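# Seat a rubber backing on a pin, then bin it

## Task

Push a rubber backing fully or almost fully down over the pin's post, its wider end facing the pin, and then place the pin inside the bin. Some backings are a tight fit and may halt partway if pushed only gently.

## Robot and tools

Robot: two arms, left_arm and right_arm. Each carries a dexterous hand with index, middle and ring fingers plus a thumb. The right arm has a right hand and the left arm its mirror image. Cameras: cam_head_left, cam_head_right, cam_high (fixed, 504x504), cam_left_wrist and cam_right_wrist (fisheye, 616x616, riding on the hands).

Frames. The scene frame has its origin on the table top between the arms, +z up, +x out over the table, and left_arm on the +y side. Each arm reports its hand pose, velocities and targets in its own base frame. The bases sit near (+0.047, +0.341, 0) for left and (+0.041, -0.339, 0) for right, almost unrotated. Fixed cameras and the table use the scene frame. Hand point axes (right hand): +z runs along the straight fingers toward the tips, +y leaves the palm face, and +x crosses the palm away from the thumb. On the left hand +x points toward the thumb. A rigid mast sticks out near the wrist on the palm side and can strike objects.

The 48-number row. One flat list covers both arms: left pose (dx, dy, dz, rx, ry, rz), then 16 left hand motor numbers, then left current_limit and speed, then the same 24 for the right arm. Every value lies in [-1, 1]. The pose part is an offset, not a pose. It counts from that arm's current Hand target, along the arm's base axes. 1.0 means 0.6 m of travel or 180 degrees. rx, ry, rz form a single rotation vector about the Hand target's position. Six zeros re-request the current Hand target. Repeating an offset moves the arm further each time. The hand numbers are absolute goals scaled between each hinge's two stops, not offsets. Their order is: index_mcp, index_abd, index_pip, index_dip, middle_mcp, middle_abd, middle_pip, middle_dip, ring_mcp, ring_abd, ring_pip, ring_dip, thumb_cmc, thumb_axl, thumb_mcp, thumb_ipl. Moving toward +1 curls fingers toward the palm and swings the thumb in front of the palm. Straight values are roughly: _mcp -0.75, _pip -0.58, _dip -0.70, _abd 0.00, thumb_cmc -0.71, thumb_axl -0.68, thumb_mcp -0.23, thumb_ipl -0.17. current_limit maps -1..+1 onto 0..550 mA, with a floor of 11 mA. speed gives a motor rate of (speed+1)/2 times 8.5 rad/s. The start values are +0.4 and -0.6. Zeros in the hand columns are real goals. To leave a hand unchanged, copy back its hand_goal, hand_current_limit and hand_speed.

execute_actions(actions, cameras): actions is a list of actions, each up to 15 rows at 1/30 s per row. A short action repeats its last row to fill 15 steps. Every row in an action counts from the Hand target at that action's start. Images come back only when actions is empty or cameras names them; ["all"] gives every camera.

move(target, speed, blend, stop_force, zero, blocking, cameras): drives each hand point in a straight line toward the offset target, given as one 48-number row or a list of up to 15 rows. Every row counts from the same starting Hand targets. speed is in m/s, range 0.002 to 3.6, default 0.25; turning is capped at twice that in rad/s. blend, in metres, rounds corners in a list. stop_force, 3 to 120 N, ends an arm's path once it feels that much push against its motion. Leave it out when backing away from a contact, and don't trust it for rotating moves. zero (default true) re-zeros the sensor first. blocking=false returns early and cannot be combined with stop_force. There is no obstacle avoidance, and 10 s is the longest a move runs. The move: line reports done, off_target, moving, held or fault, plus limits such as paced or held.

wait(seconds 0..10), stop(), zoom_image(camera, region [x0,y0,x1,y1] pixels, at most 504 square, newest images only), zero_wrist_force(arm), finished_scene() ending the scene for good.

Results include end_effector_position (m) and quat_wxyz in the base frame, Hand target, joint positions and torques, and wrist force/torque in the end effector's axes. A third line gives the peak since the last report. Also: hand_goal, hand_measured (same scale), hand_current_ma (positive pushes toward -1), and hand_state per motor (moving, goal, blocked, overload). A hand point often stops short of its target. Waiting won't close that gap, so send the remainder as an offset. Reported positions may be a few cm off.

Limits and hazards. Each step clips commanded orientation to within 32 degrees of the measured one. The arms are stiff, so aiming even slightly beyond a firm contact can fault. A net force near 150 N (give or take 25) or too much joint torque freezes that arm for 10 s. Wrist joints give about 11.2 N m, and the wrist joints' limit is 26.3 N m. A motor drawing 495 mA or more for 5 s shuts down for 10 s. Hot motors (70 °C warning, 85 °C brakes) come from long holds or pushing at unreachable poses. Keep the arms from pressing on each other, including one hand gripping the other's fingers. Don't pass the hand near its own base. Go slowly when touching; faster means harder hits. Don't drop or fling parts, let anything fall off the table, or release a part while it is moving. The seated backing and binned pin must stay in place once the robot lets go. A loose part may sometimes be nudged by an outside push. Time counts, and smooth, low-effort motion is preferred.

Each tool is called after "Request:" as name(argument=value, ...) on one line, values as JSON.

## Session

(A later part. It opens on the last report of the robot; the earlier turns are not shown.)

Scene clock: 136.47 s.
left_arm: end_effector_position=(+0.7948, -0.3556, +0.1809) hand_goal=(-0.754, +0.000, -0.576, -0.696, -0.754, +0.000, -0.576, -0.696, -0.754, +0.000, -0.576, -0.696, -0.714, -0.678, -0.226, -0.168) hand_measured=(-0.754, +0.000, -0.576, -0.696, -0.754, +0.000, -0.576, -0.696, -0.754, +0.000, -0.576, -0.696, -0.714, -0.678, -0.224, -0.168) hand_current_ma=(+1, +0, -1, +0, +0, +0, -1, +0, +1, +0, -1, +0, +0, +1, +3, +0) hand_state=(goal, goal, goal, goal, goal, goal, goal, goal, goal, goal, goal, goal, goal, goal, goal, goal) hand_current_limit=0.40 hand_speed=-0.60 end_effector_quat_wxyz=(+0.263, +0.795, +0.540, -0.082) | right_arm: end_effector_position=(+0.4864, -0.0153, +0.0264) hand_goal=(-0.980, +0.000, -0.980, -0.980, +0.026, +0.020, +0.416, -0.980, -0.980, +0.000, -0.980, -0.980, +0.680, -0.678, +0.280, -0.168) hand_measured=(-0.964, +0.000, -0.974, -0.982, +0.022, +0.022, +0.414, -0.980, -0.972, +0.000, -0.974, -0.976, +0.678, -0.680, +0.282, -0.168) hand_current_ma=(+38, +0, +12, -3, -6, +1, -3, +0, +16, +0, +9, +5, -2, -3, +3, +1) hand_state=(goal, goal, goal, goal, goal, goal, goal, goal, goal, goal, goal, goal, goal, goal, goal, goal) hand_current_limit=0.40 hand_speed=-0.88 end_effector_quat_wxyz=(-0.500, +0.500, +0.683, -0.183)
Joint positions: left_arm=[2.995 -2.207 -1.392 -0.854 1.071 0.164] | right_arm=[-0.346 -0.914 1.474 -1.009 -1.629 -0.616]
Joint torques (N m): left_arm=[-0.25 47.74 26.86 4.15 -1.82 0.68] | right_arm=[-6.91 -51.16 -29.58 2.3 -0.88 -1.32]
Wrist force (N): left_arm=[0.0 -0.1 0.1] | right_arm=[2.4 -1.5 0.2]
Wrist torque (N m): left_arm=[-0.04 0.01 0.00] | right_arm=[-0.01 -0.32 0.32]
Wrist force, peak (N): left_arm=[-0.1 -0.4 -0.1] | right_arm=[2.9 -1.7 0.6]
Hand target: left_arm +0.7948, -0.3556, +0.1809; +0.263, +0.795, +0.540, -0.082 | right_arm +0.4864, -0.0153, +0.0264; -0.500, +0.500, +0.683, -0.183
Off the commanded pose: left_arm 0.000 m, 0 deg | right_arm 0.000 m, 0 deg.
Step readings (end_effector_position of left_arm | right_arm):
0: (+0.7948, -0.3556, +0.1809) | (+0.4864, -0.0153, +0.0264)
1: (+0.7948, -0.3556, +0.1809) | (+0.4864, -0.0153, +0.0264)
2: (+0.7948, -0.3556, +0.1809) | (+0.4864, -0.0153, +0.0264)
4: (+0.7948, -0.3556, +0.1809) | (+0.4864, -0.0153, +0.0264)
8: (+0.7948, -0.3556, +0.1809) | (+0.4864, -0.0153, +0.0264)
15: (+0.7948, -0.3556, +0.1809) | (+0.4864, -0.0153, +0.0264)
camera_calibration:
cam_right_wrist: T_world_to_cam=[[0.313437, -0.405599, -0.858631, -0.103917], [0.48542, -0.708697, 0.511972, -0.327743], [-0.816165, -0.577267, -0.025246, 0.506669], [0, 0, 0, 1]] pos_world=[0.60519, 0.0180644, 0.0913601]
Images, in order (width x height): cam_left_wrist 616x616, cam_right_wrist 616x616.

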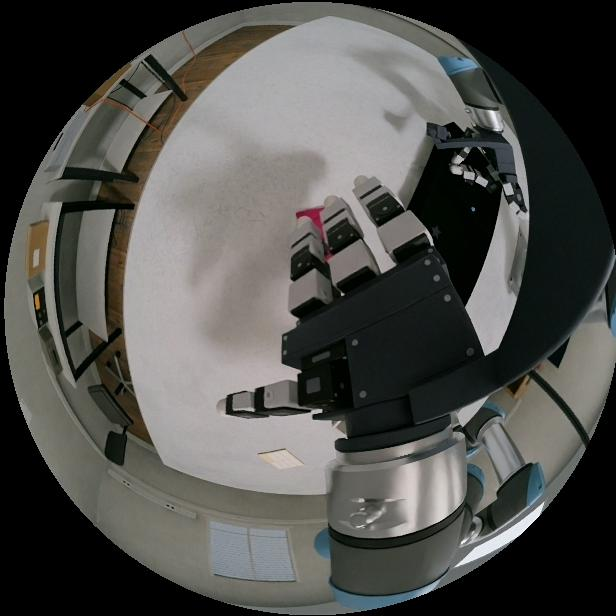

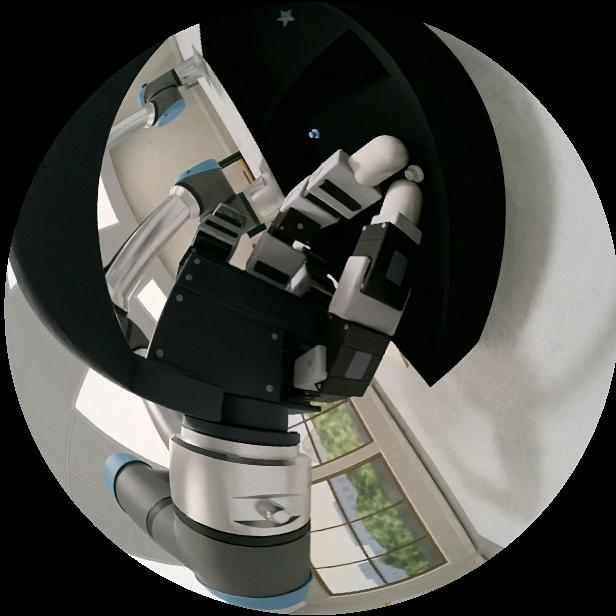

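Request:
execute_actions(actions=[[[0,0,0,0,0,0,-0.754,0,-0.576,-0.696,-0.754,0,-0.576,-0.696,-0.754,0,-0.576,-0.696,-0.714,-0.678,-0.226,-0.168,0.4,-0.6, 0,0,0,0,0,0, -0.98,0,-0.98,-0.98, 0.027,-0.04,0.416,-0.98, -0.98,0,-0.98,-0.98, 0.69,-0.678,0.281,-0.168, 0.4,-0.93]]], cameras=["cam_right_wrist", "cam_left_wrist"])

Request:
zoom_image(camera="cam_right_wrist", region=[360, 120, 440, 200])

Request:
zoom_image(camera="cam_left_wrist", region=[440, 140, 480, 180])

Scene clock: 137.47 s.
left_arm: end_effector_position=(+0.7948, -0.3556, +0.1809) hand_goal=(-0.754, +0.000, -0.576, -0.696, -0.754, +0.000, -0.576, -0.696, -0.754, +0.000, -0.576, -0.696, -0.714, -0.678, -0.226, -0.168) hand_measured=(-0.754, +0.000, -0.576, -0.696, -0.754, +0.000, -0.576, -0.696, -0.754, +0.000, -0.576, -0.696, -0.714, -0.678, -0.224, -0.168) hand_current_ma=(+1, +0, -1, +0, +0, +0, -1, +0, +1, +0, -1, +0, +0, +1, +3, +0) hand_state=(goal, goal, goal, goal, goal, goal, goal, goal, goal, goal, goal, goal, goal, goal, goal, goal) hand_current_limit=0.40 hand_speed=-0.60 end_effector_quat_wxyz=(+0.263, +0.795, +0.540, -0.082) | right_arm: end_effector_position=(+0.4864, -0.0153, +0.0264) hand_goal=(-0.980, +0.000, -0.980, -0.980, +0.026, -0.040, +0.416, -0.980, -0.980, +0.000, -0.980, -0.980, +0.690, -0.678, +0.280, -0.168) hand_measured=(-0.964, +0.000, -0.974, -0.982, +0.022, -0.036, +0.414, -0.980, -0.972, +0.000, -0.974, -0.976, +0.680, -0.680, +0.282, -0.168) hand_current_ma=(+38, +0, +12, -3, -6, +5, -3, +0, +16, +0, +9, +5, -21, -3, +2, +1) hand_state=(goal, goal, goal, goal, goal, goal, goal, goal, goal, goal, goal, goal, goal, goal, goal, goal) hand_current_limit=0.40 hand_speed=-0.93 end_effector_quat_wxyz=(-0.500, +0.500, +0.683, -0.183)
Joint positions: left_arm=[2.995 -2.207 -1.392 -0.854 1.071 0.164] | right_arm=[-0.346 -0.914 1.474 -1.009 -1.629 -0.616]
Joint torques (N m): left_arm=[-0.81 47.02 26.84 4.15 -1.73 0.8] | right_arm=[-6.14 -50.89 -30.08 2.39 -1.1 -1.35]
Wrist force (N): left_arm=[-0.3 -0.3 0.0] | right_arm=[2.5 -1.6 0.5]
Wrist torque (N m): left_arm=[-0.04 0.04 -0.02] | right_arm=[-0.05 -0.33 0.31]
Wrist force, peak (N): left_arm=[-0.3 -0.3 0.0] | right_arm=[2.9 -2.0 0.4]
Hand target: left_arm +0.7948, -0.3556, +0.1809; +0.263, +0.795, +0.540, -0.082 | right_arm +0.4864, -0.0153, +0.0264; -0.500, +0.500, +0.683, -0.183
Off the commanded pose: left_arm 0.000 m, 0 deg | right_arm 0.000 m, 0 deg.
Step readings (end_effector_position of left_arm | right_arm):
0: (+0.7948, -0.3556, +0.1809) | (+0.4864, -0.0153, +0.0264)
1: (+0.7948, -0.3556, +0.1809) | (+0.4864, -0.0153, +0.0264)
2: (+0.7948, -0.3556, +0.1809) | (+0.4864, -0.0153, +0.0264)
4: (+0.7948, -0.3556, +0.1809) | (+0.4864, -0.0153, +0.0264)
8: (+0.7948, -0.3556, +0.1809) | (+0.4864, -0.0153, +0.0264)
15: (+0.7948, -0.3556, +0.1809) | (+0.4864, -0.0153, +0.0264)
camera_calibration:
cam_right_wrist: T_world_to_cam=[[0.313437, -0.405599, -0.858631, -0.103917], [0.48542, -0.708697, 0.511972, -0.327743], [-0.816165, -0.577267, -0.025246, 0.506669], [0, 0, 0, 1]] pos_world=[0.60519, 0.0180644, 0.0913601]
Images, in order (width x height): cam_left_wrist 616x616, cam_right_wrist 616x616.

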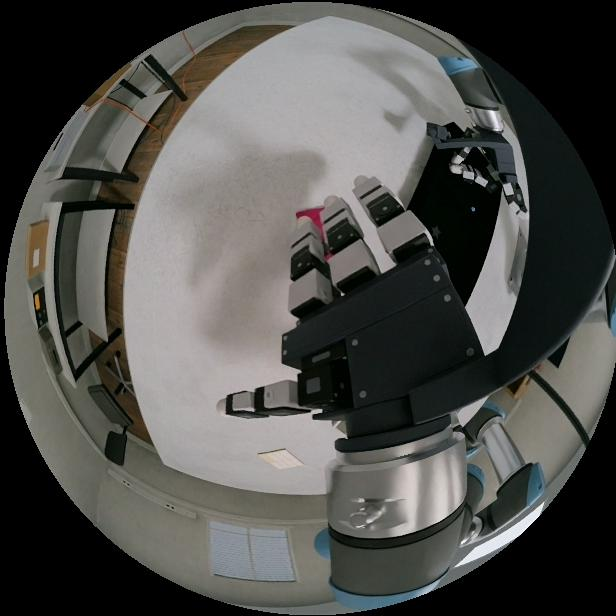

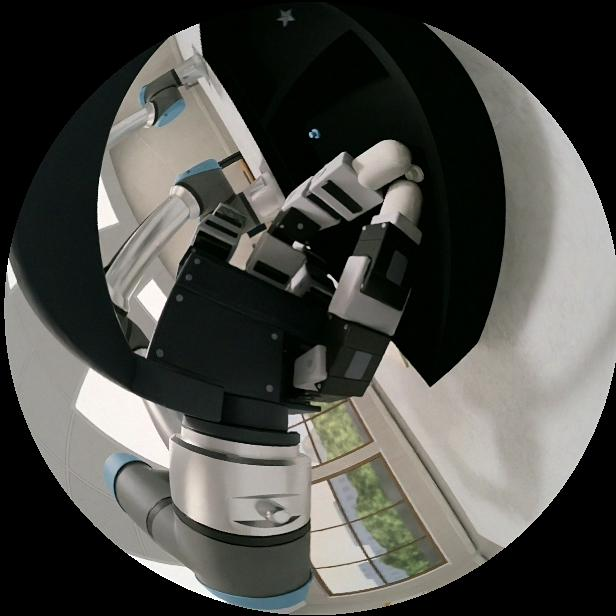

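Scaled by 6.300 from the camera's 616x616 image, which has a finer 880x880 frame.

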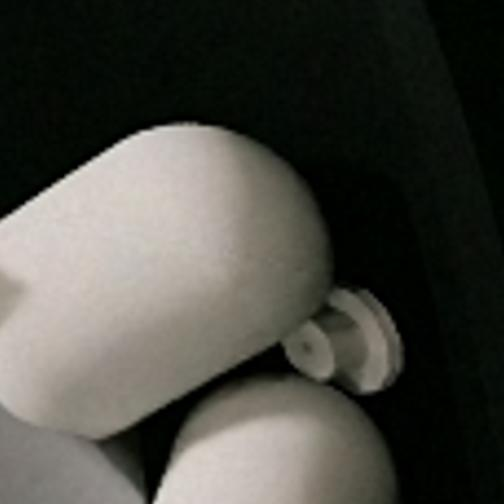

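Scaled by 12.600 from the camera's 616x616 image, which has a finer 880x880 frame.

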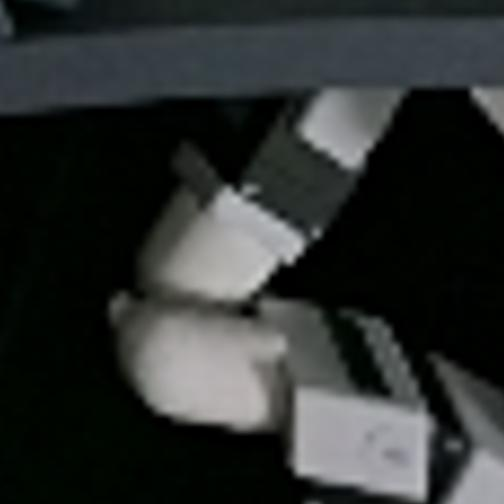

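Request:
move(target=[[0,0,0,0,0,0,-0.754,0,-0.576,-0.696,-0.754,0,-0.576,-0.696,-0.754,0,-0.576,-0.696,-0.714,-0.678,-0.226,-0.168,0.4,-0.6, 0,0,0,0,0,0, -0.98,0,-0.98,-0.98, 0.027,0.2,0.416,-0.98, -0.98,0,-0.98,-0.98, 0.65,-0.678,0.281,-0.168, 0.4,-0.8],[0,0,0,0,0,0,-0.754,0,-0.576,-0.696,-0.754,0,-0.576,-0.696,-0.754,0,-0.576,-0.696,-0.714,-0.678,-0.226,-0.168,0.4,-0.6, 0,0,0.075,0,0,0, -0.98,0,-0.98,-0.98, 0.027,0.2,0.416,-0.98, -0.98,0,-0.98,-0.98, 0.65,-0.678,0.281,-0.168, 0.4,-0.8],[0,0,0,0,0,0,-0.754,0,-0.576,-0.696,-0.754,0,-0.576,-0.696,-0.754,0,-0.576,-0.696,-0.714,-0.678,-0.226,-0.168,0.4,-0.6, 0.005,0.0072,0.075,-0.1667,0,0, -0.98,0,-0.98,-0.98, -0.156,0.22,0.771,-0.98, -0.98,0,-0.98,-0.98, 0.65,-0.678,0.281,-0.168, 0.4,-0.8]], speed=0.1, cameras=["all"])

Request:
zoom_image(camera="cam_right_wrist", region=[340, 100, 460, 220])

Request:
zoom_image(camera="cam_left_wrist", region=[430, 120, 490, 180])

Scene clock: 148.33 s.
left_arm: end_effector_position=(+0.7948, -0.3556, +0.1809) hand_goal=(-0.754, +0.000, -0.576, -0.696, -0.754, +0.000, -0.576, -0.696, -0.754, +0.000, -0.576, -0.696, -0.714, -0.678, -0.226, -0.168) hand_measured=(-0.754, +0.000, -0.576, -0.696, -0.754, +0.000, -0.576, -0.696, -0.754, +0.000, -0.576, -0.696, -0.714, -0.678, -0.224, -0.168) hand_current_ma=(+1, +0, -1, +0, +0, +0, -1, +0, +1, +0, -1, +0, +0, +1, +3, +0) hand_state=(goal, goal, goal, goal, goal, goal, goal, goal, goal, goal, goal, goal, goal, goal, goal, goal) hand_current_limit=0.40 hand_speed=-0.60 end_effector_quat_wxyz=(+0.263, +0.795, +0.540, -0.082) | right_arm: end_effector_position=(+0.4894, -0.0109, +0.0714) hand_goal=(-0.980, +0.000, -0.980, -0.980, -0.156, +0.220, +0.770, -0.980, -0.980, +0.000, -0.980, -0.980, +0.650, -0.678, +0.280, -0.168) hand_measured=(-0.964, +0.000, -0.974, -0.982, -0.152, +0.216, +0.764, -0.980, -0.972, +0.000, -0.974, -0.976, +0.648, -0.678, +0.280, -0.168) hand_current_ma=(+38, +0, +12, -3, +8, -5, -12, +0, +16, +0, +9, +5, -2, +0, +1, +1) hand_state=(goal, goal, goal, goal, goal, goal, goal, goal, goal, goal, goal, goal, goal, goal, goal, goal) hand_current_limit=0.40 hand_speed=-0.80 end_effector_quat_wxyz=(-0.353, +0.612, +0.613, -0.353)
Joint positions: left_arm=[2.995 -2.207 -1.392 -0.854 1.071 0.164] | right_arm=[-0.19 -0.999 1.46 -0.992 -1.735 -0.096]
Joint torques (N m): left_arm=[-0.54 46.93 26.91 4.16 -1.77 0.81] | right_arm=[12.99 -34.39 -31.76 -1.48 -1.57 1.55]
Wrist force (N): left_arm=[0.1 -0.2 -0.1] | right_arm=[1.2 -1.2 0.3]
Wrist torque (N m): left_arm=[-0.03 -0.01 0.01] | right_arm=[0.02 -0.21 0.15]
Wrist force, peak (N): left_arm=[-0.2 -0.5 -0.1] | right_arm=[3.4 -2.1 0.5]
Hand target: left_arm +0.7948, -0.3556, +0.1809; +0.263, +0.795, +0.540, -0.082 | right_arm +0.4894, -0.0109, +0.0714; -0.353, +0.612, +0.613, -0.353
Off the commanded pose: left_arm 0.000 m, 0 deg | right_arm 0.000 m, 0 deg.
move: done
camera_calibration:
cam_right_wrist: T_world_to_cam=[[0.313428, -0.780615, -0.540743, -0.091265], [0.48546, -0.357687, 0.79774, -0.365782], [-0.816144, -0.512543, 0.266849, 0.492575], [0, 0, 0, 1]] pos_world=[0.60819, 0.0503882, 0.111005]

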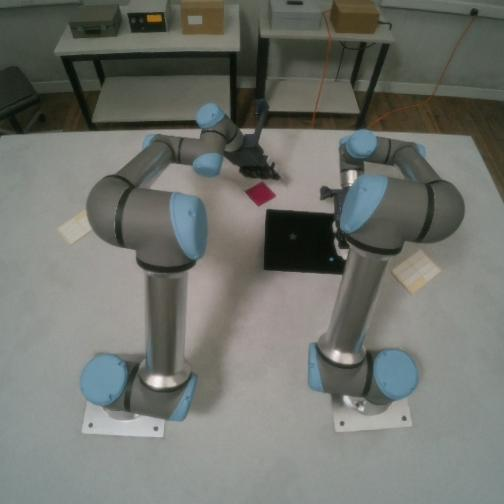

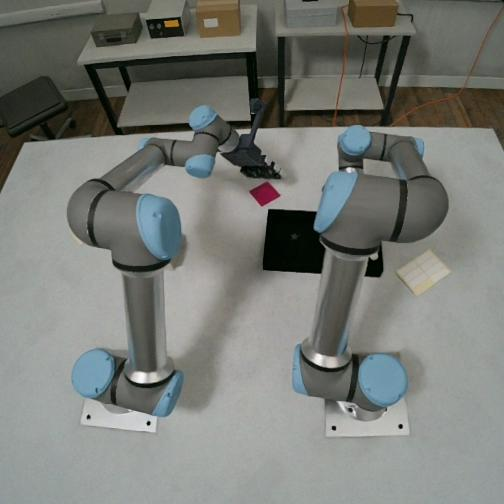

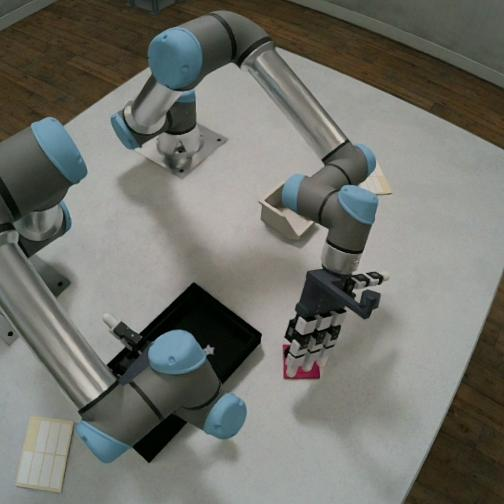

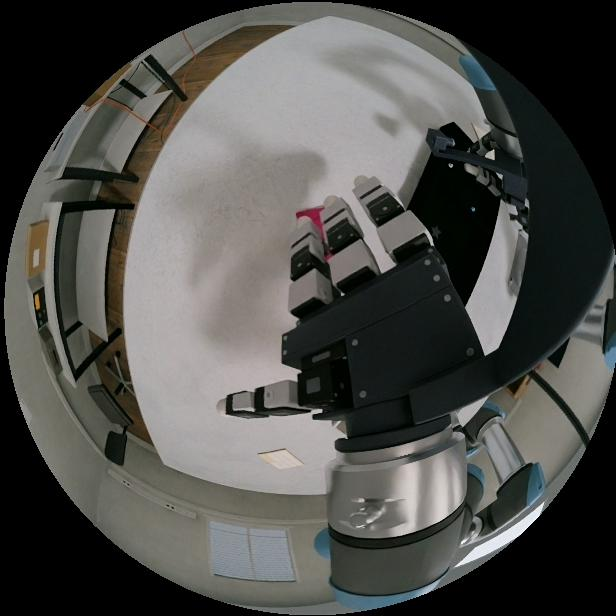

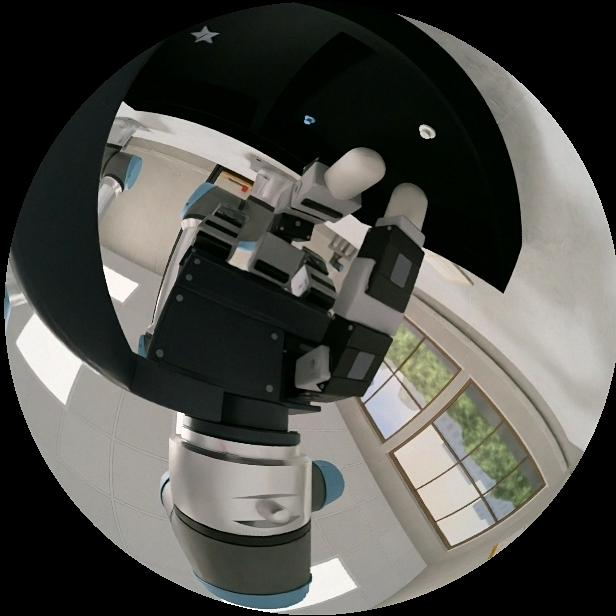

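Scaled by 4.200 from the camera's 616x616 image, which has a finer 880x880 frame.

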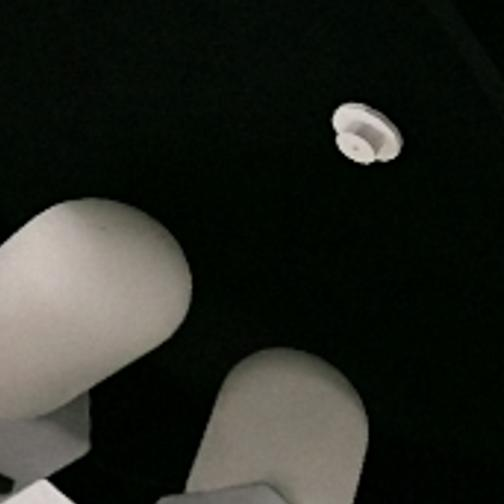

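Scaled by 8.400 from the camera's 616x616 image, which has a finer 880x880 frame.

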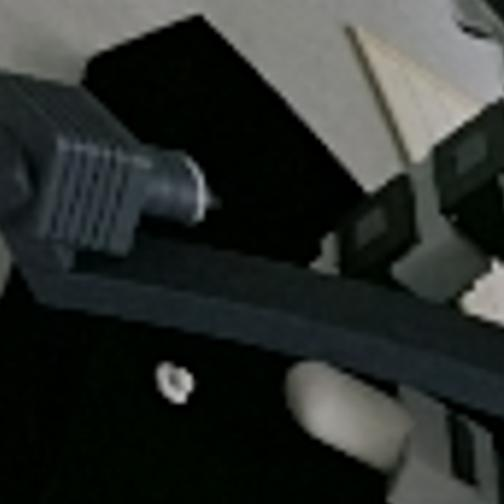

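Request:
move(target=[0,0,0,0,0,0,-0.754,0,-0.576,-0.696,-0.754,0,-0.576,-0.696,-0.754,0,-0.576,-0.696,-0.714,-0.678,-0.226,-0.168,0.4,-0.6, 0,-0.0027,-0.05,0,0,0, -0.98,0,-0.98,-0.98, -0.156,0.22,0.771,-0.98, -0.98,0,-0.98,-0.98, 0.65,-0.678,0.281,-0.168, 0.4,-0.8], speed=0.06, cameras=["cam_right_wrist", "cam_left_wrist"])

Request:
zoom_image(camera="cam_right_wrist", region=[340, 100, 460, 220])

Request:
zoom_image(camera="cam_left_wrist", region=[430, 130, 490, 190])

Scene clock: 149.90 s.
left_arm: end_effector_position=(+0.7948, -0.3556, +0.1809) hand_goal=(-0.754, +0.000, -0.576, -0.696, -0.754, +0.000, -0.576, -0.696, -0.754, +0.000, -0.576, -0.696, -0.714, -0.678, -0.226, -0.168) hand_measured=(-0.754, +0.000, -0.576, -0.696, -0.754, +0.000, -0.576, -0.696, -0.754, +0.000, -0.576, -0.696, -0.714, -0.678, -0.224, -0.168) hand_current_ma=(+1, +0, -1, +0, +0, +0, -1, +0, +1, +0, -1, +0, +0, +1, +3, +0) hand_state=(goal, goal, goal, goal, goal, goal, goal, goal, goal, goal, goal, goal, goal, goal, goal, goal) hand_current_limit=0.40 hand_speed=-0.60 end_effector_quat_wxyz=(+0.263, +0.795, +0.540, -0.082) | right_arm: end_effector_position=(+0.4894, -0.0126, +0.0415) hand_goal=(-0.980, +0.000, -0.980, -0.980, -0.156, +0.220, +0.770, -0.980, -0.980, +0.000, -0.980, -0.980, +0.650, -0.678, +0.280, -0.168) hand_measured=(-0.964, +0.000, -0.974, -0.982, -0.152, +0.216, +0.764, -0.980, -0.972, +0.000, -0.974, -0.976, +0.648, -0.678, +0.280, -0.168) hand_current_ma=(+38, +0, +12, -3, +8, -5, -11, +0, +16, +0, +9, +5, -2, +0, +1, +1) hand_state=(goal, goal, goal, goal, goal, goal, goal, goal, goal, goal, goal, goal, goal, goal, goal, goal) hand_current_limit=0.40 hand_speed=-0.80 end_effector_quat_wxyz=(-0.353, +0.612, +0.613, -0.353)
Joint positions: left_arm=[2.995 -2.207 -1.392 -0.854 1.071 0.164] | right_arm=[-0.192 -0.966 1.49 -1.056 -1.737 -0.097]
Joint torques (N m): left_arm=[-0.78 46.62 26.75 4.32 -1.89 0.78] | right_arm=[-11.7 -35.3 -3.93 -1.83 -1.42 -1.51]
Wrist force (N): left_arm=[0.0 -0.1 -0.1] | right_arm=[1.3 -1.2 0.5]
Wrist torque (N m): left_arm=[-0.01 0.00 0.00] | right_arm=[0.02 -0.24 0.26]
Wrist force, peak (N): left_arm=[-0.2 -0.5 -0.2] | right_arm=[1.3 -1.9 0.2]
Hand target: left_arm +0.7948, -0.3556, +0.1809; +0.263, +0.795, +0.540, -0.082 | right_arm +0.4894, -0.0126, +0.0414; -0.353, +0.612, +0.613, -0.353
Off the commanded pose: left_arm 0.000 m, 0 deg | right_arm 0.000 m, 0 deg.
move: done
camera_calibration:
cam_right_wrist: T_world_to_cam=[[0.313443, -0.780626, -0.540719, -0.108693], [0.485451, -0.357663, 0.797756, -0.342499], [-0.816144, -0.512543, 0.266849, 0.499734], [0, 0, 0, 1]] pos_world=[0.60819, 0.0487881, 0.0811048]
Images, in order (width x height): cam_left_wrist 616x616, cam_right_wrist 616x616.

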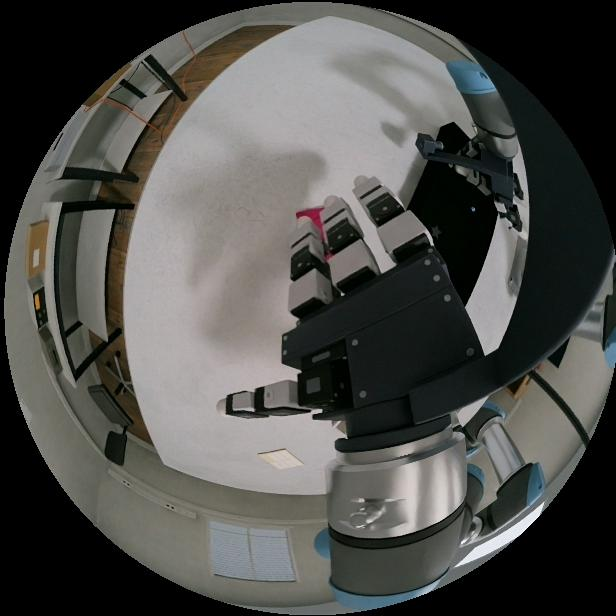

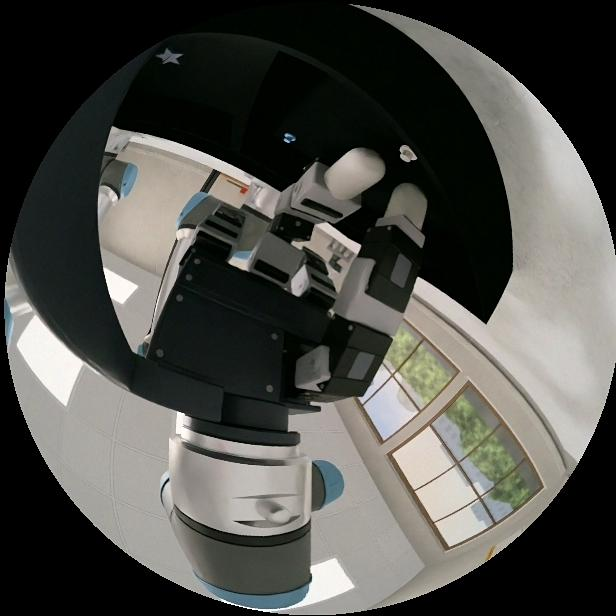

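Scaled by 4.200 from the camera's 616x616 image, which has a finer 880x880 frame.

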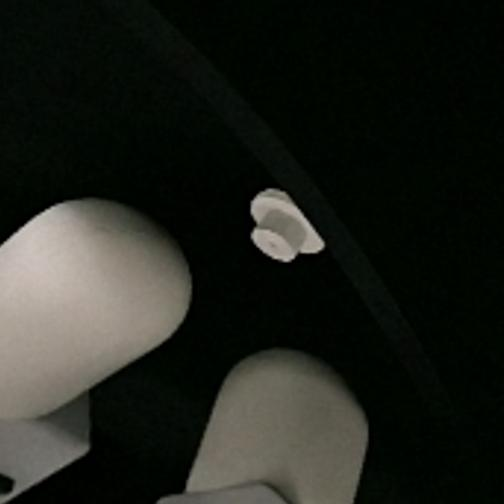

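Scaled by 8.400 from the camera's 616x616 image, which has a finer 880x880 frame.

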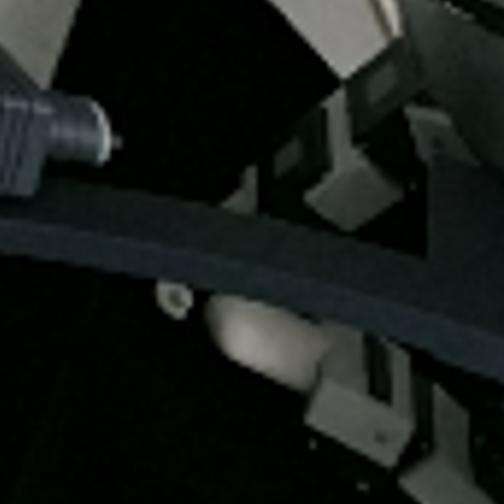

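Request:
move(target=[0,0,0,0,0,0,-0.754,0,-0.576,-0.696,-0.754,0,-0.576,-0.696,-0.754,0,-0.576,-0.696,-0.714,-0.678,-0.226,-0.168,0.4,-0.6, 0,0,-0.034,0,0,0, -0.98,0,-0.98,-0.98, -0.156,0.27,0.771,-0.98, -0.98,0,-0.98,-0.98, 0.65,-0.678,0.281,-0.168, 0.4,-0.8], speed=0.01, stop_force=3, cameras=["cam_right_wrist"])

Request:
zoom_image(camera="cam_right_wrist", region=[340, 120, 440, 220])

Scene clock: 153.23 s.
left_arm: end_effector_position=(+0.7948, -0.3556, +0.1809) hand_goal=(-0.754, +0.000, -0.576, -0.696, -0.754, +0.000, -0.576, -0.696, -0.754, +0.000, -0.576, -0.696, -0.714, -0.678, -0.226, -0.168) hand_measured=(-0.754, +0.000, -0.576, -0.696, -0.754, +0.000, -0.576, -0.696, -0.754, +0.000, -0.576, -0.696, -0.714, -0.678, -0.224, -0.168) hand_current_ma=(+1, +0, -1, +0, +0, +0, -1, +0, +1, +0, -1, +0, +0, +1, +3, +0) hand_state=(goal, goal, goal, goal, goal, goal, goal, goal, goal, goal, goal, goal, goal, goal, goal, goal) hand_current_limit=0.40 hand_speed=-0.60 end_effector_quat_wxyz=(+0.263, +0.795, +0.540, -0.082) | right_arm: end_effector_position=(+0.4894, -0.0126, +0.0271) hand_goal=(-0.980, +0.000, -0.980, -0.980, -0.156, +0.270, +0.770, -0.980, -0.980, +0.000, -0.980, -0.980, +0.650, -0.678, +0.280, -0.168) hand_measured=(-0.964, +0.000, -0.974, -0.982, -0.152, +0.266, +0.764, -0.980, -0.972, +0.000, -0.974, -0.976, +0.648, -0.678, +0.282, -0.168) hand_current_ma=(+38, +0, +12, -3, +8, -6, -11, +0, +16, +0, +9, +5, -2, +0, +2, +1) hand_state=(goal, goal, goal, goal, goal, goal, goal, goal, goal, goal, goal, goal, goal, goal, goal, goal) hand_current_limit=0.40 hand_speed=-0.80 end_effector_quat_wxyz=(-0.353, +0.612, +0.613, -0.353)
Joint positions: left_arm=[2.995 -2.207 -1.392 -0.854 1.071 0.164] | right_arm=[-0.192 -0.949 1.503 -1.086 -1.737 -0.097]
Joint torques (N m): left_arm=[-0.59 47.17 27.29 4.35 -1.82 0.91] | right_arm=[-10.64 -48.68 -29.25 1.97 -0.36 -0.98]
Wrist force (N): left_arm=[0.1 -0.1 0.0] | right_arm=[1.4 -4.7 -2.0]
Wrist torque (N m): left_arm=[-0.02 -0.01 0.01] | right_arm=[-0.18 -0.25 0.27]
Wrist force, peak (N): left_arm=[-0.4 -0.3 0.2] | right_arm=[1.0 -8.9 -4.7]
Hand target: left_arm +0.7948, -0.3556, +0.1809; +0.263, +0.795, +0.540, -0.082 | right_arm +0.4894, -0.0126, +0.0271; -0.353, +0.612, +0.613, -0.353 (not the last commanded pose)
Off the commanded pose: left_arm 0.000 m, 0 deg | right_arm 0.006 m, 0 deg.
move: contact (right_arm)
camera_calibration:
cam_right_wrist: T_world_to_cam=[[0.313469, -0.780646, -0.540675, -0.116497], [0.485434, -0.35762, 0.797786, -0.331005], [-0.816144, -0.512543, 0.266849, 0.503577], [0, 0, 0, 1]] pos_world=[0.60819, 0.048788, 0.0667048]
Images, in order (width x height): cam_right_wrist 616x616.

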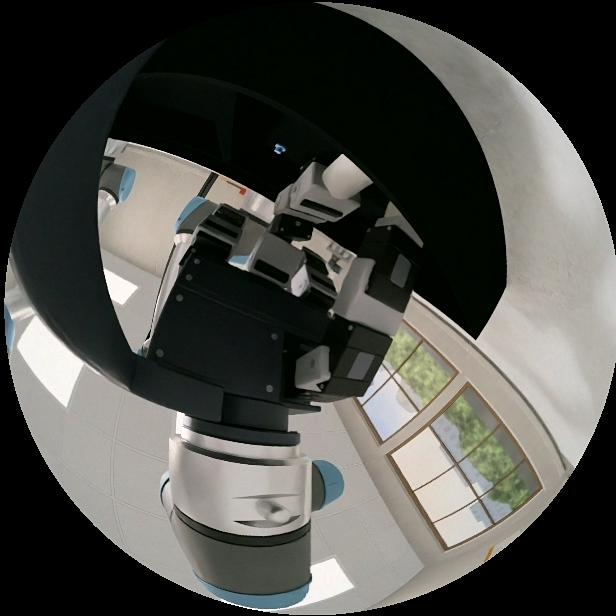

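Scaled by 5.040 from the camera's 616x616 image, which has a finer 880x880 frame.

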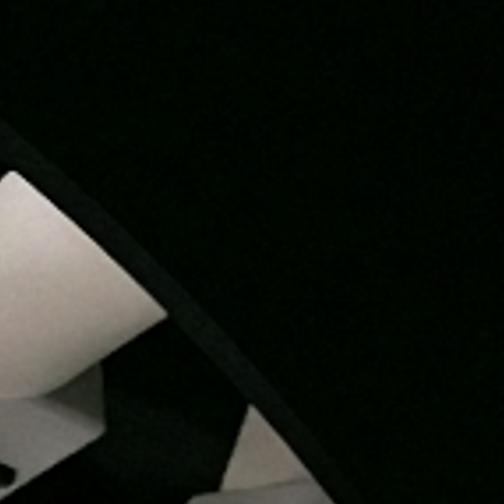

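Request:
execute_actions(actions=[[[0,0,0,0,0,0,-0.754,0,-0.576,-0.696,-0.754,0,-0.576,-0.696,-0.754,0,-0.576,-0.696,-0.714,-0.678,-0.226,-0.168,0.4,-0.6, 0,0,0.0007,0,0,0, -0.98,0,-0.98,-0.98, -0.156,0.15,0.771,-0.98, -0.98,0,-0.98,-0.98, 0.68,-0.678,0.281,-0.168, 0.4,-0.9],[0,0,0,0,0,0,-0.754,0,-0.576,-0.696,-0.754,0,-0.576,-0.696,-0.754,0,-0.576,-0.696,-0.714,-0.678,-0.226,-0.168,0.4,-0.6, 0,0,0.0007,0,0,0, -0.98,0,-0.98,-0.98, -0.156,0.15,0.771,-0.98, -0.98,0,-0.98,-0.98, 0.68,-0.678,0.281,-0.168, 0.4,-0.9]]], cameras=["cam_right_wrist", "cam_left_wrist"])

Request:
zoom_image(camera="cam_left_wrist", region=[430, 130, 490, 190])

Scene clock: 154.63 s.
left_arm: end_effector_position=(+0.7948, -0.3556, +0.1809) hand_goal=(-0.754, +0.000, -0.576, -0.696, -0.754, +0.000, -0.576, -0.696, -0.754, +0.000, -0.576, -0.696, -0.714, -0.678, -0.226, -0.168) hand_measured=(-0.754, +0.000, -0.576, -0.696, -0.754, +0.000, -0.576, -0.696, -0.754, +0.000, -0.576, -0.696, -0.714, -0.678, -0.224, -0.168) hand_current_ma=(+1, +0, -1, +0, +0, +0, -1, +0, +1, +0, -1, +0, +0, +1, +3, +0) hand_state=(goal, goal, goal, goal, goal, goal, goal, goal, goal, goal, goal, goal, goal, goal, goal, goal) hand_current_limit=0.40 hand_speed=-0.60 end_effector_quat_wxyz=(+0.263, +0.795, +0.540, -0.082) | right_arm: end_effector_position=(+0.4894, -0.0126, +0.0275) hand_goal=(-0.980, +0.000, -0.980, -0.980, -0.156, +0.150, +0.770, -0.980, -0.980, +0.000, -0.980, -0.980, +0.680, -0.678, +0.280, -0.168) hand_measured=(-0.964, +0.000, -0.974, -0.982, -0.152, +0.152, +0.764, -0.980, -0.972, +0.000, -0.974, -0.976, +0.676, -0.680, +0.282, -0.168) hand_current_ma=(+38, +0, +12, -3, +8, +3, -11, +0, +16, +0, +9, +5, -5, -4, +2, +1) hand_state=(goal, goal, goal, goal, goal, goal, goal, goal, goal, goal, goal, goal, goal, goal, goal, goal) hand_current_limit=0.40 hand_speed=-0.90 end_effector_quat_wxyz=(-0.353, +0.612, +0.613, -0.353)
Joint positions: left_arm=[2.995 -2.207 -1.392 -0.854 1.071 0.164] | right_arm=[-0.192 -0.949 1.502 -1.086 -1.737 -0.097]
Joint torques (N m): left_arm=[-0.9 47.42 27.74 4.31 -1.98 0.79] | right_arm=[-9.64 -51.06 -30.35 2.28 0.5 -1.36]
Wrist force (N): left_arm=[-0.2 -0.2 0.0] | right_arm=[1.3 -1.1 0.5]
Wrist torque (N m): left_arm=[-0.04 0.03 -0.01] | right_arm=[0.04 -0.24 0.27]
Wrist force, peak (N): left_arm=[-0.3 -0.3 -0.1] | right_arm=[1.3 -4.6 -2.0]
Hand target: left_arm +0.7948, -0.3556, +0.1809; +0.263, +0.795, +0.540, -0.082 | right_arm +0.4894, -0.0126, +0.0275; -0.353, +0.612, +0.613, -0.353
Off the commanded pose: left_arm 0.000 m, 0 deg | right_arm 0.000 m, 0 deg.
Step readings (end_effector_position of left_arm | right_arm):
0: (+0.7948, -0.3556, +0.1809) | (+0.4894, -0.0126, +0.0271)
1: (+0.7948, -0.3556, +0.1809) | (+0.4894, -0.0126, +0.0271)
2: (+0.7948, -0.3556, +0.1809) | (+0.4894, -0.0126, +0.0271)
4: (+0.7948, -0.3556, +0.1809) | (+0.4894, -0.0126, +0.0273)
8: (+0.7948, -0.3556, +0.1809) | (+0.4894, -0.0126, +0.0275)
15: (+0.7948, -0.3556, +0.1809) | (+0.4894, -0.0126, +0.0275)
camera_calibration:
cam_right_wrist: T_world_to_cam=[[0.313469, -0.780646, -0.540675, -0.116227], [0.485434, -0.35762, 0.797786, -0.331404], [-0.816144, -0.512543, 0.266849, 0.503443], [0, 0, 0, 1]] pos_world=[0.60819, 0.048788, 0.0672048]
Images, in order (width x height): cam_left_wrist 616x616, cam_right_wrist 616x616.

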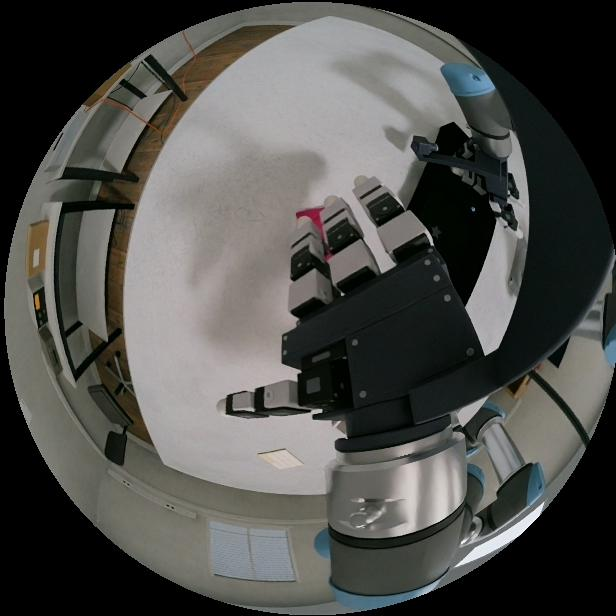

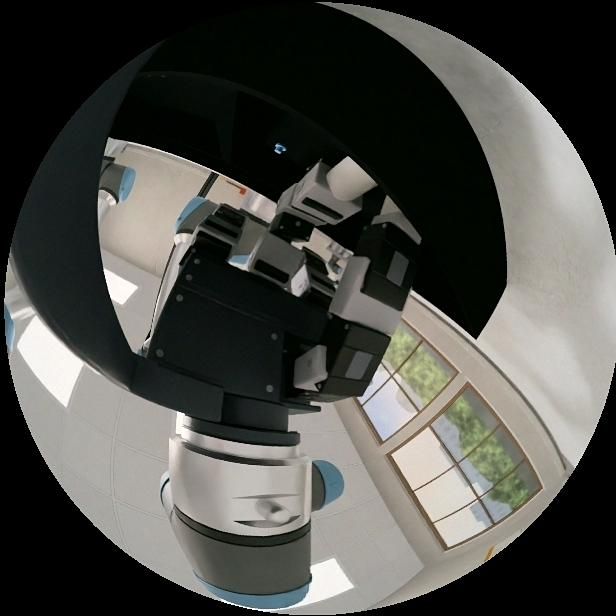

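Scaled by 8.400 from the camera's 616x616 image, which has a finer 880x880 frame.

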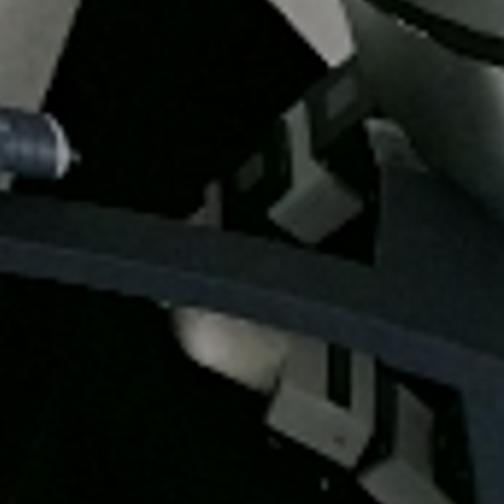

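Request:
execute_actions(actions=[[[0,0,0,0,0,0,-0.754,0,-0.576,-0.696,-0.754,0,-0.576,-0.696,-0.754,0,-0.576,-0.696,-0.714,-0.678,-0.226,-0.168,0.4,-0.6, 0,0,0,0,0,0, -0.98,0,-0.98,-0.98, -0.156,0.04,0.771,-0.98, -0.98,0,-0.98,-0.98, 0.70,-0.678,0.281,-0.168, 0.4,-0.92],[0,0,0,0,0,0,-0.754,0,-0.576,-0.696,-0.754,0,-0.576,-0.696,-0.754,0,-0.576,-0.696,-0.714,-0.678,-0.226,-0.168,0.4,-0.6, 0,0,0,0,0,0, -0.98,0,-0.98,-0.98, -0.156,0.04,0.771,-0.98, -0.98,0,-0.98,-0.98, 0.70,-0.678,0.281,-0.168, 0.4,-0.92]]])

Scene clock: 155.63 s.
left_arm: end_effector_position=(+0.7948, -0.3556, +0.1809) hand_goal=(-0.754, +0.000, -0.576, -0.696, -0.754, +0.000, -0.576, -0.696, -0.754, +0.000, -0.576, -0.696, -0.714, -0.678, -0.226, -0.168) hand_measured=(-0.754, +0.000, -0.576, -0.696, -0.754, +0.000, -0.576, -0.696, -0.754, +0.000, -0.576, -0.696, -0.714, -0.678, -0.224, -0.168) hand_current_ma=(+1, +0, -1, +0, +0, +0, -1, +0, +1, +0, -1, +0, +0, +1, +3, +0) hand_state=(goal, goal, goal, goal, goal, goal, goal, goal, goal, goal, goal, goal, goal, goal, goal, goal) hand_current_limit=0.40 hand_speed=-0.60 end_effector_quat_wxyz=(+0.263, +0.795, +0.540, -0.082) | right_arm: end_effector_position=(+0.4894, -0.0126, +0.0275) hand_goal=(-0.980, +0.000, -0.980, -0.980, -0.156, +0.040, +0.770, -0.980, -0.980, +0.000, -0.980, -0.980, +0.700, -0.678, +0.280, -0.168) hand_measured=(-0.964, +0.000, -0.974, -0.982, -0.152, +0.044, +0.764, -0.980, -0.972, +0.000, -0.974, -0.976, +0.696, -0.680, +0.282, -0.168) hand_current_ma=(+38, +0, +12, -3, +8, +4, -11, +0, +16, +0, +9, +5, -6, -4, +2, +1) hand_state=(goal, goal, goal, goal, goal, goal, goal, goal, goal, goal, goal, goal, goal, goal, goal, goal) hand_current_limit=0.40 hand_speed=-0.92 end_effector_quat_wxyz=(-0.353, +0.612, +0.613, -0.353)
Joint positions: left_arm=[2.995 -2.207 -1.392 -0.854 1.071 0.164] | right_arm=[-0.192 -0.949 1.502 -1.086 -1.737 -0.097]
Joint torques (N m): left_arm=[-0.71 46.24 27.61 4.36 -1.81 0.99] | right_arm=[-7.69 -49.78 -30.55 2.27 0.43 -1.24]
Wrist force (N): left_arm=[-0.1 -0.1 -0.1] | right_arm=[1.3 -1.4 0.3]
Wrist torque (N m): left_arm=[-0.02 0.01 -0.01] | right_arm=[0.02 -0.23 0.26]
Wrist force, peak (N): left_arm=[-0.2 -0.4 0.0] | right_arm=[1.8 -1.2 0.3]
Hand target: left_arm +0.7948, -0.3556, +0.1809; +0.263, +0.795, +0.540, -0.082 | right_arm +0.4894, -0.0126, +0.0275; -0.353, +0.612, +0.613, -0.353
Off the commanded pose: left_arm 0.000 m, 0 deg | right_arm 0.000 m, 0 deg.
Step readings (end_effector_position of left_arm | right_arm):
0: (+0.7948, -0.3556, +0.1809) | (+0.4894, -0.0126, +0.0275)
1: (+0.7948, -0.3556, +0.1809) | (+0.4894, -0.0126, +0.0275)
2: (+0.7948, -0.3556, +0.1809) | (+0.4894, -0.0126, +0.0275)
4: (+0.7948, -0.3556, +0.1809) | (+0.4894, -0.0126, +0.0275)
8: (+0.7948, -0.3556, +0.1809) | (+0.4894, -0.0126, +0.0275)
15: (+0.7948, -0.3556, +0.1809) | (+0.4894, -0.0126, +0.0275)

Request:
execute_actions(actions=[[[0,0,0,0,0,0,-0.754,0,-0.576,-0.696,-0.754,0,-0.576,-0.696,-0.754,0,-0.576,-0.696,-0.714,-0.678,-0.226,-0.168,0.4,-0.6, 0,0,0,0,0,0, -0.98,0,-0.98,-0.98, -0.156,-0.03,0.771,-0.98, -0.98,0,-0.98,-0.98, 0.70,-0.678,0.281,-0.168, 0.4,-0.92],[0,0,0,0,0,0,-0.754,0,-0.576,-0.696,-0.754,0,-0.576,-0.696,-0.754,0,-0.576,-0.696,-0.714,-0.678,-0.226,-0.168,0.4,-0.6, 0,0,0,0,0,0, -0.98,0,-0.98,-0.98, -0.156,-0.03,0.771,-0.98, -0.98,0,-0.98,-0.98, 0.70,-0.678,0.281,-0.168, 0.4,-0.92]]])

Scene clock: 156.60 s.
left_arm: end_effector_position=(+0.7948, -0.3556, +0.1809) hand_goal=(-0.754, +0.000, -0.576, -0.696, -0.754, +0.000, -0.576, -0.696, -0.754, +0.000, -0.576, -0.696, -0.714, -0.678, -0.226, -0.168) hand_measured=(-0.754, +0.000, -0.576, -0.696, -0.754, +0.000, -0.576, -0.696, -0.754, +0.000, -0.576, -0.696, -0.714, -0.678, -0.224, -0.168) hand_current_ma=(+1, +0, -1, +0, +0, +0, -1, +0, +1, +0, -1, +0, +0, +1, +3, +0) hand_state=(goal, goal, goal, goal, goal, goal, goal, goal, goal, goal, goal, goal, goal, goal, goal, goal) hand_current_limit=0.40 hand_speed=-0.60 end_effector_quat_wxyz=(+0.263, +0.795, +0.540, -0.082) | right_arm: end_effector_position=(+0.4894, -0.0126, +0.0275) hand_goal=(-0.980, +0.000, -0.980, -0.980, -0.156, -0.030, +0.770, -0.980, -0.980, +0.000, -0.980, -0.980, +0.700, -0.678, +0.280, -0.168) hand_measured=(-0.964, +0.000, -0.974, -0.982, -0.152, -0.024, +0.764, -0.980, -0.972, +0.000, -0.974, -0.976, +0.696, -0.680, +0.282, -0.168) hand_current_ma=(+38, +0, +12, -3, +8, +7, -9, +0, +16, +0, +9, +5, -6, -4, +1, +1) hand_state=(goal, goal, goal, goal, goal, goal, goal, goal, goal, goal, goal, goal, goal, goal, goal, goal) hand_current_limit=0.40 hand_speed=-0.92 end_effector_quat_wxyz=(-0.353, +0.612, +0.613, -0.353)
Joint positions: left_arm=[2.995 -2.207 -1.392 -0.854 1.071 0.164] | right_arm=[-0.192 -0.949 1.502 -1.086 -1.737 -0.097]
Joint torques (N m): left_arm=[-1.13 47.27 26.97 4.38 -1.95 0.83] | right_arm=[-7.98 -50.44 -30.93 2.13 0.49 -1.17]
Wrist force (N): left_arm=[-0.1 -0.2 -0.1] | right_arm=[1.3 -1.2 0.2]
Wrist torque (N m): left_arm=[-0.02 0.01 -0.01] | right_arm=[0.06 -0.22 0.26]
Wrist force, peak (N): left_arm=[0.0 -0.4 0.2] | right_arm=[1.4 -1.6 0.2]
Hand target: left_arm +0.7948, -0.3556, +0.1809; +0.263, +0.795, +0.540, -0.082 | right_arm +0.4894, -0.0126, +0.0275; -0.353, +0.612, +0.613, -0.353
Off the commanded pose: left_arm 0.000 m, 0 deg | right_arm 0.000 m, 0 deg.
Step readings (end_effector_position of left_arm | right_arm):
0: (+0.7948, -0.3556, +0.1809) | (+0.4894, -0.0126, +0.0275)
1: (+0.7948, -0.3556, +0.1809) | (+0.4894, -0.0126, +0.0275)
2: (+0.7948, -0.3556, +0.1809) | (+0.4894, -0.0126, +0.0275)
4: (+0.7948, -0.3556, +0.1809) | (+0.4894, -0.0126, +0.0275)
8: (+0.7948, -0.3556, +0.1809) | (+0.4894, -0.0126, +0.0275)
15: (+0.7948, -0.3556, +0.1809) | (+0.4894, -0.0126, +0.0275)

Request:
move(target=[0,0,0,0,0,0,-0.754,0,-0.576,-0.696,-0.754,0,-0.576,-0.696,-0.754,0,-0.576,-0.696,-0.714,-0.678,-0.226,-0.168,0.4,-0.6, 0,0,0.025,0,0,0, -0.98,0,-0.98,-0.98, -0.156,-0.03,0.771,-0.98, -0.98,0,-0.98,-0.98, 0.70,-0.678,0.281,-0.168, 0.4,-0.92], speed=0.03, cameras=["cam_right_wrist", "cam_left_wrist"])

Request:
zoom_image(camera="cam_right_wrist", region=[340, 120, 440, 220])

Request:
zoom_image(camera="cam_left_wrist", region=[430, 130, 490, 190])

Scene clock: 157.87 s.
left_arm: end_effector_position=(+0.7948, -0.3556, +0.1809) hand_goal=(-0.754, +0.000, -0.576, -0.696, -0.754, +0.000, -0.576, -0.696, -0.754, +0.000, -0.576, -0.696, -0.714, -0.678, -0.226, -0.168) hand_measured=(-0.754, +0.000, -0.576, -0.696, -0.754, +0.000, -0.576, -0.696, -0.754, +0.000, -0.576, -0.696, -0.714, -0.678, -0.224, -0.168) hand_current_ma=(+1, +0, -1, +0, +0, +0, -1, +0, +1, +0, -1, +0, +0, +1, +3, +0) hand_state=(goal, goal, goal, goal, goal, goal, goal, goal, goal, goal, goal, goal, goal, goal, goal, goal) hand_current_limit=0.40 hand_speed=-0.60 end_effector_quat_wxyz=(+0.263, +0.795, +0.540, -0.082) | right_arm: end_effector_position=(+0.4894, -0.0126, +0.0424) hand_goal=(-0.980, +0.000, -0.980, -0.980, -0.156, -0.030, +0.770, -0.980, -0.980, +0.000, -0.980, -0.980, +0.700, -0.678, +0.280, -0.168) hand_measured=(-0.964, +0.000, -0.974, -0.982, -0.152, -0.026, +0.764, -0.980, -0.972, +0.000, -0.974, -0.976, +0.696, -0.680, +0.282, -0.168) hand_current_ma=(+38, +0, +12, -3, +8, +4, -9, +0, +16, +0, +9, +5, -6, -4, +1, +1) hand_state=(goal, goal, goal, goal, goal, goal, goal, goal, goal, goal, goal, goal, goal, goal, goal, goal) hand_current_limit=0.40 hand_speed=-0.92 end_effector_quat_wxyz=(-0.353, +0.612, +0.613, -0.353)
Joint positions: left_arm=[2.995 -2.207 -1.392 -0.854 1.071 0.164] | right_arm=[-0.192 -0.967 1.489 -1.054 -1.737 -0.097]
Joint torques (N m): left_arm=[-1.28 47.02 27.65 4.38 -1.88 0.92] | right_arm=[-6.39 -49.14 -31.1 2.16 0.5 -1.4]
Wrist force (N): left_arm=[0.1 -0.2 -0.2] | right_arm=[1.1 -1.4 0.2]
Wrist torque (N m): left_arm=[-0.02 -0.01 0.01] | right_arm=[0.02 -0.22 0.24]
Wrist force, peak (N): left_arm=[-0.1 -0.3 -0.2] | right_arm=[1.7 -1.5 0.3]
Hand target: left_arm +0.7948, -0.3556, +0.1809; +0.263, +0.795, +0.540, -0.082 | right_arm +0.4894, -0.0126, +0.0425; -0.353, +0.612, +0.613, -0.353
Off the commanded pose: left_arm 0.000 m, 0 deg | right_arm 0.000 m, 0 deg.
move: done
camera_calibration:
cam_right_wrist: T_world_to_cam=[[0.313469, -0.780646, -0.540675, -0.10817], [0.485434, -0.35762, 0.797786, -0.343291], [-0.816144, -0.512543, 0.266849, 0.499467], [0, 0, 0, 1]] pos_world=[0.60819, 0.048788, 0.0821048]
Images, in order (width x height): cam_left_wrist 616x616, cam_right_wrist 616x616.

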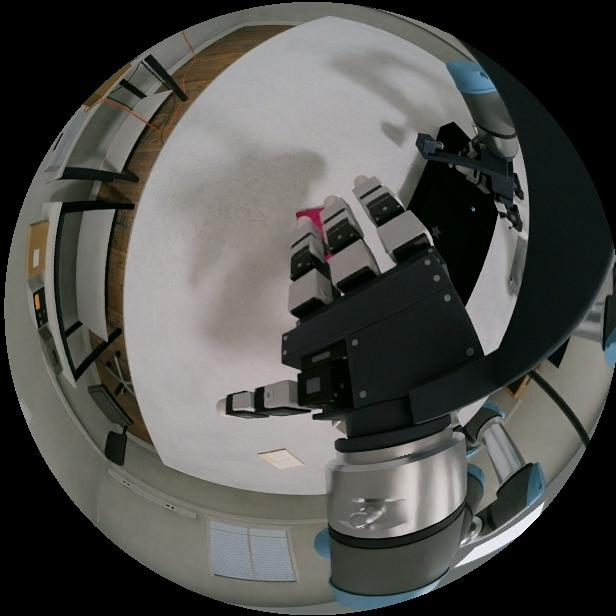

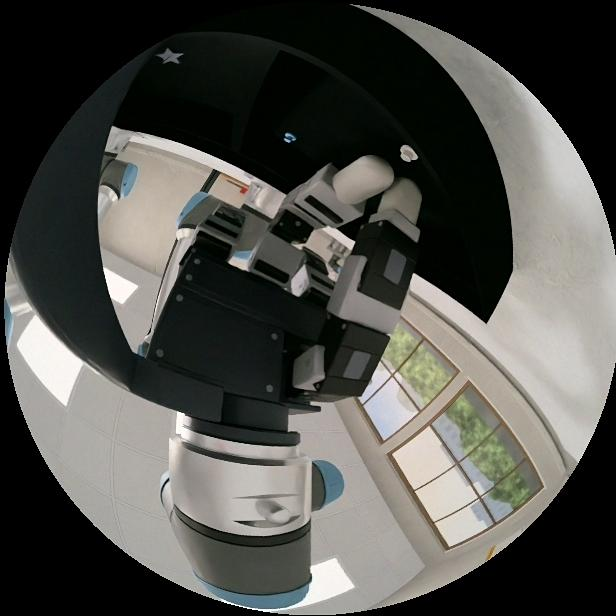

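Scaled by 5.040 from the camera's 616x616 image, which has a finer 880x880 frame.

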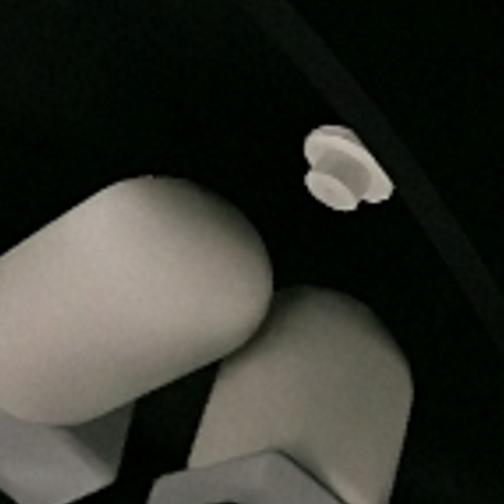

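Scaled by 8.400 from the camera's 616x616 image, which has a finer 880x880 frame.

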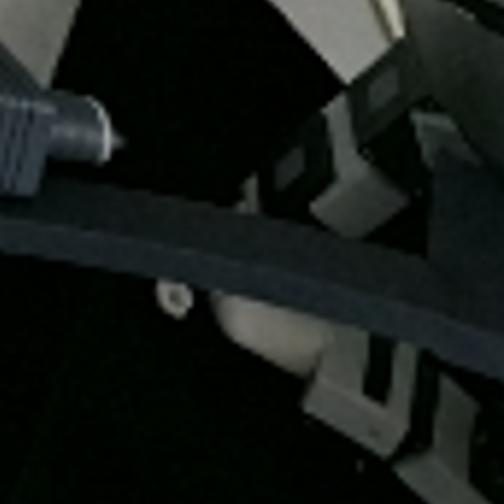

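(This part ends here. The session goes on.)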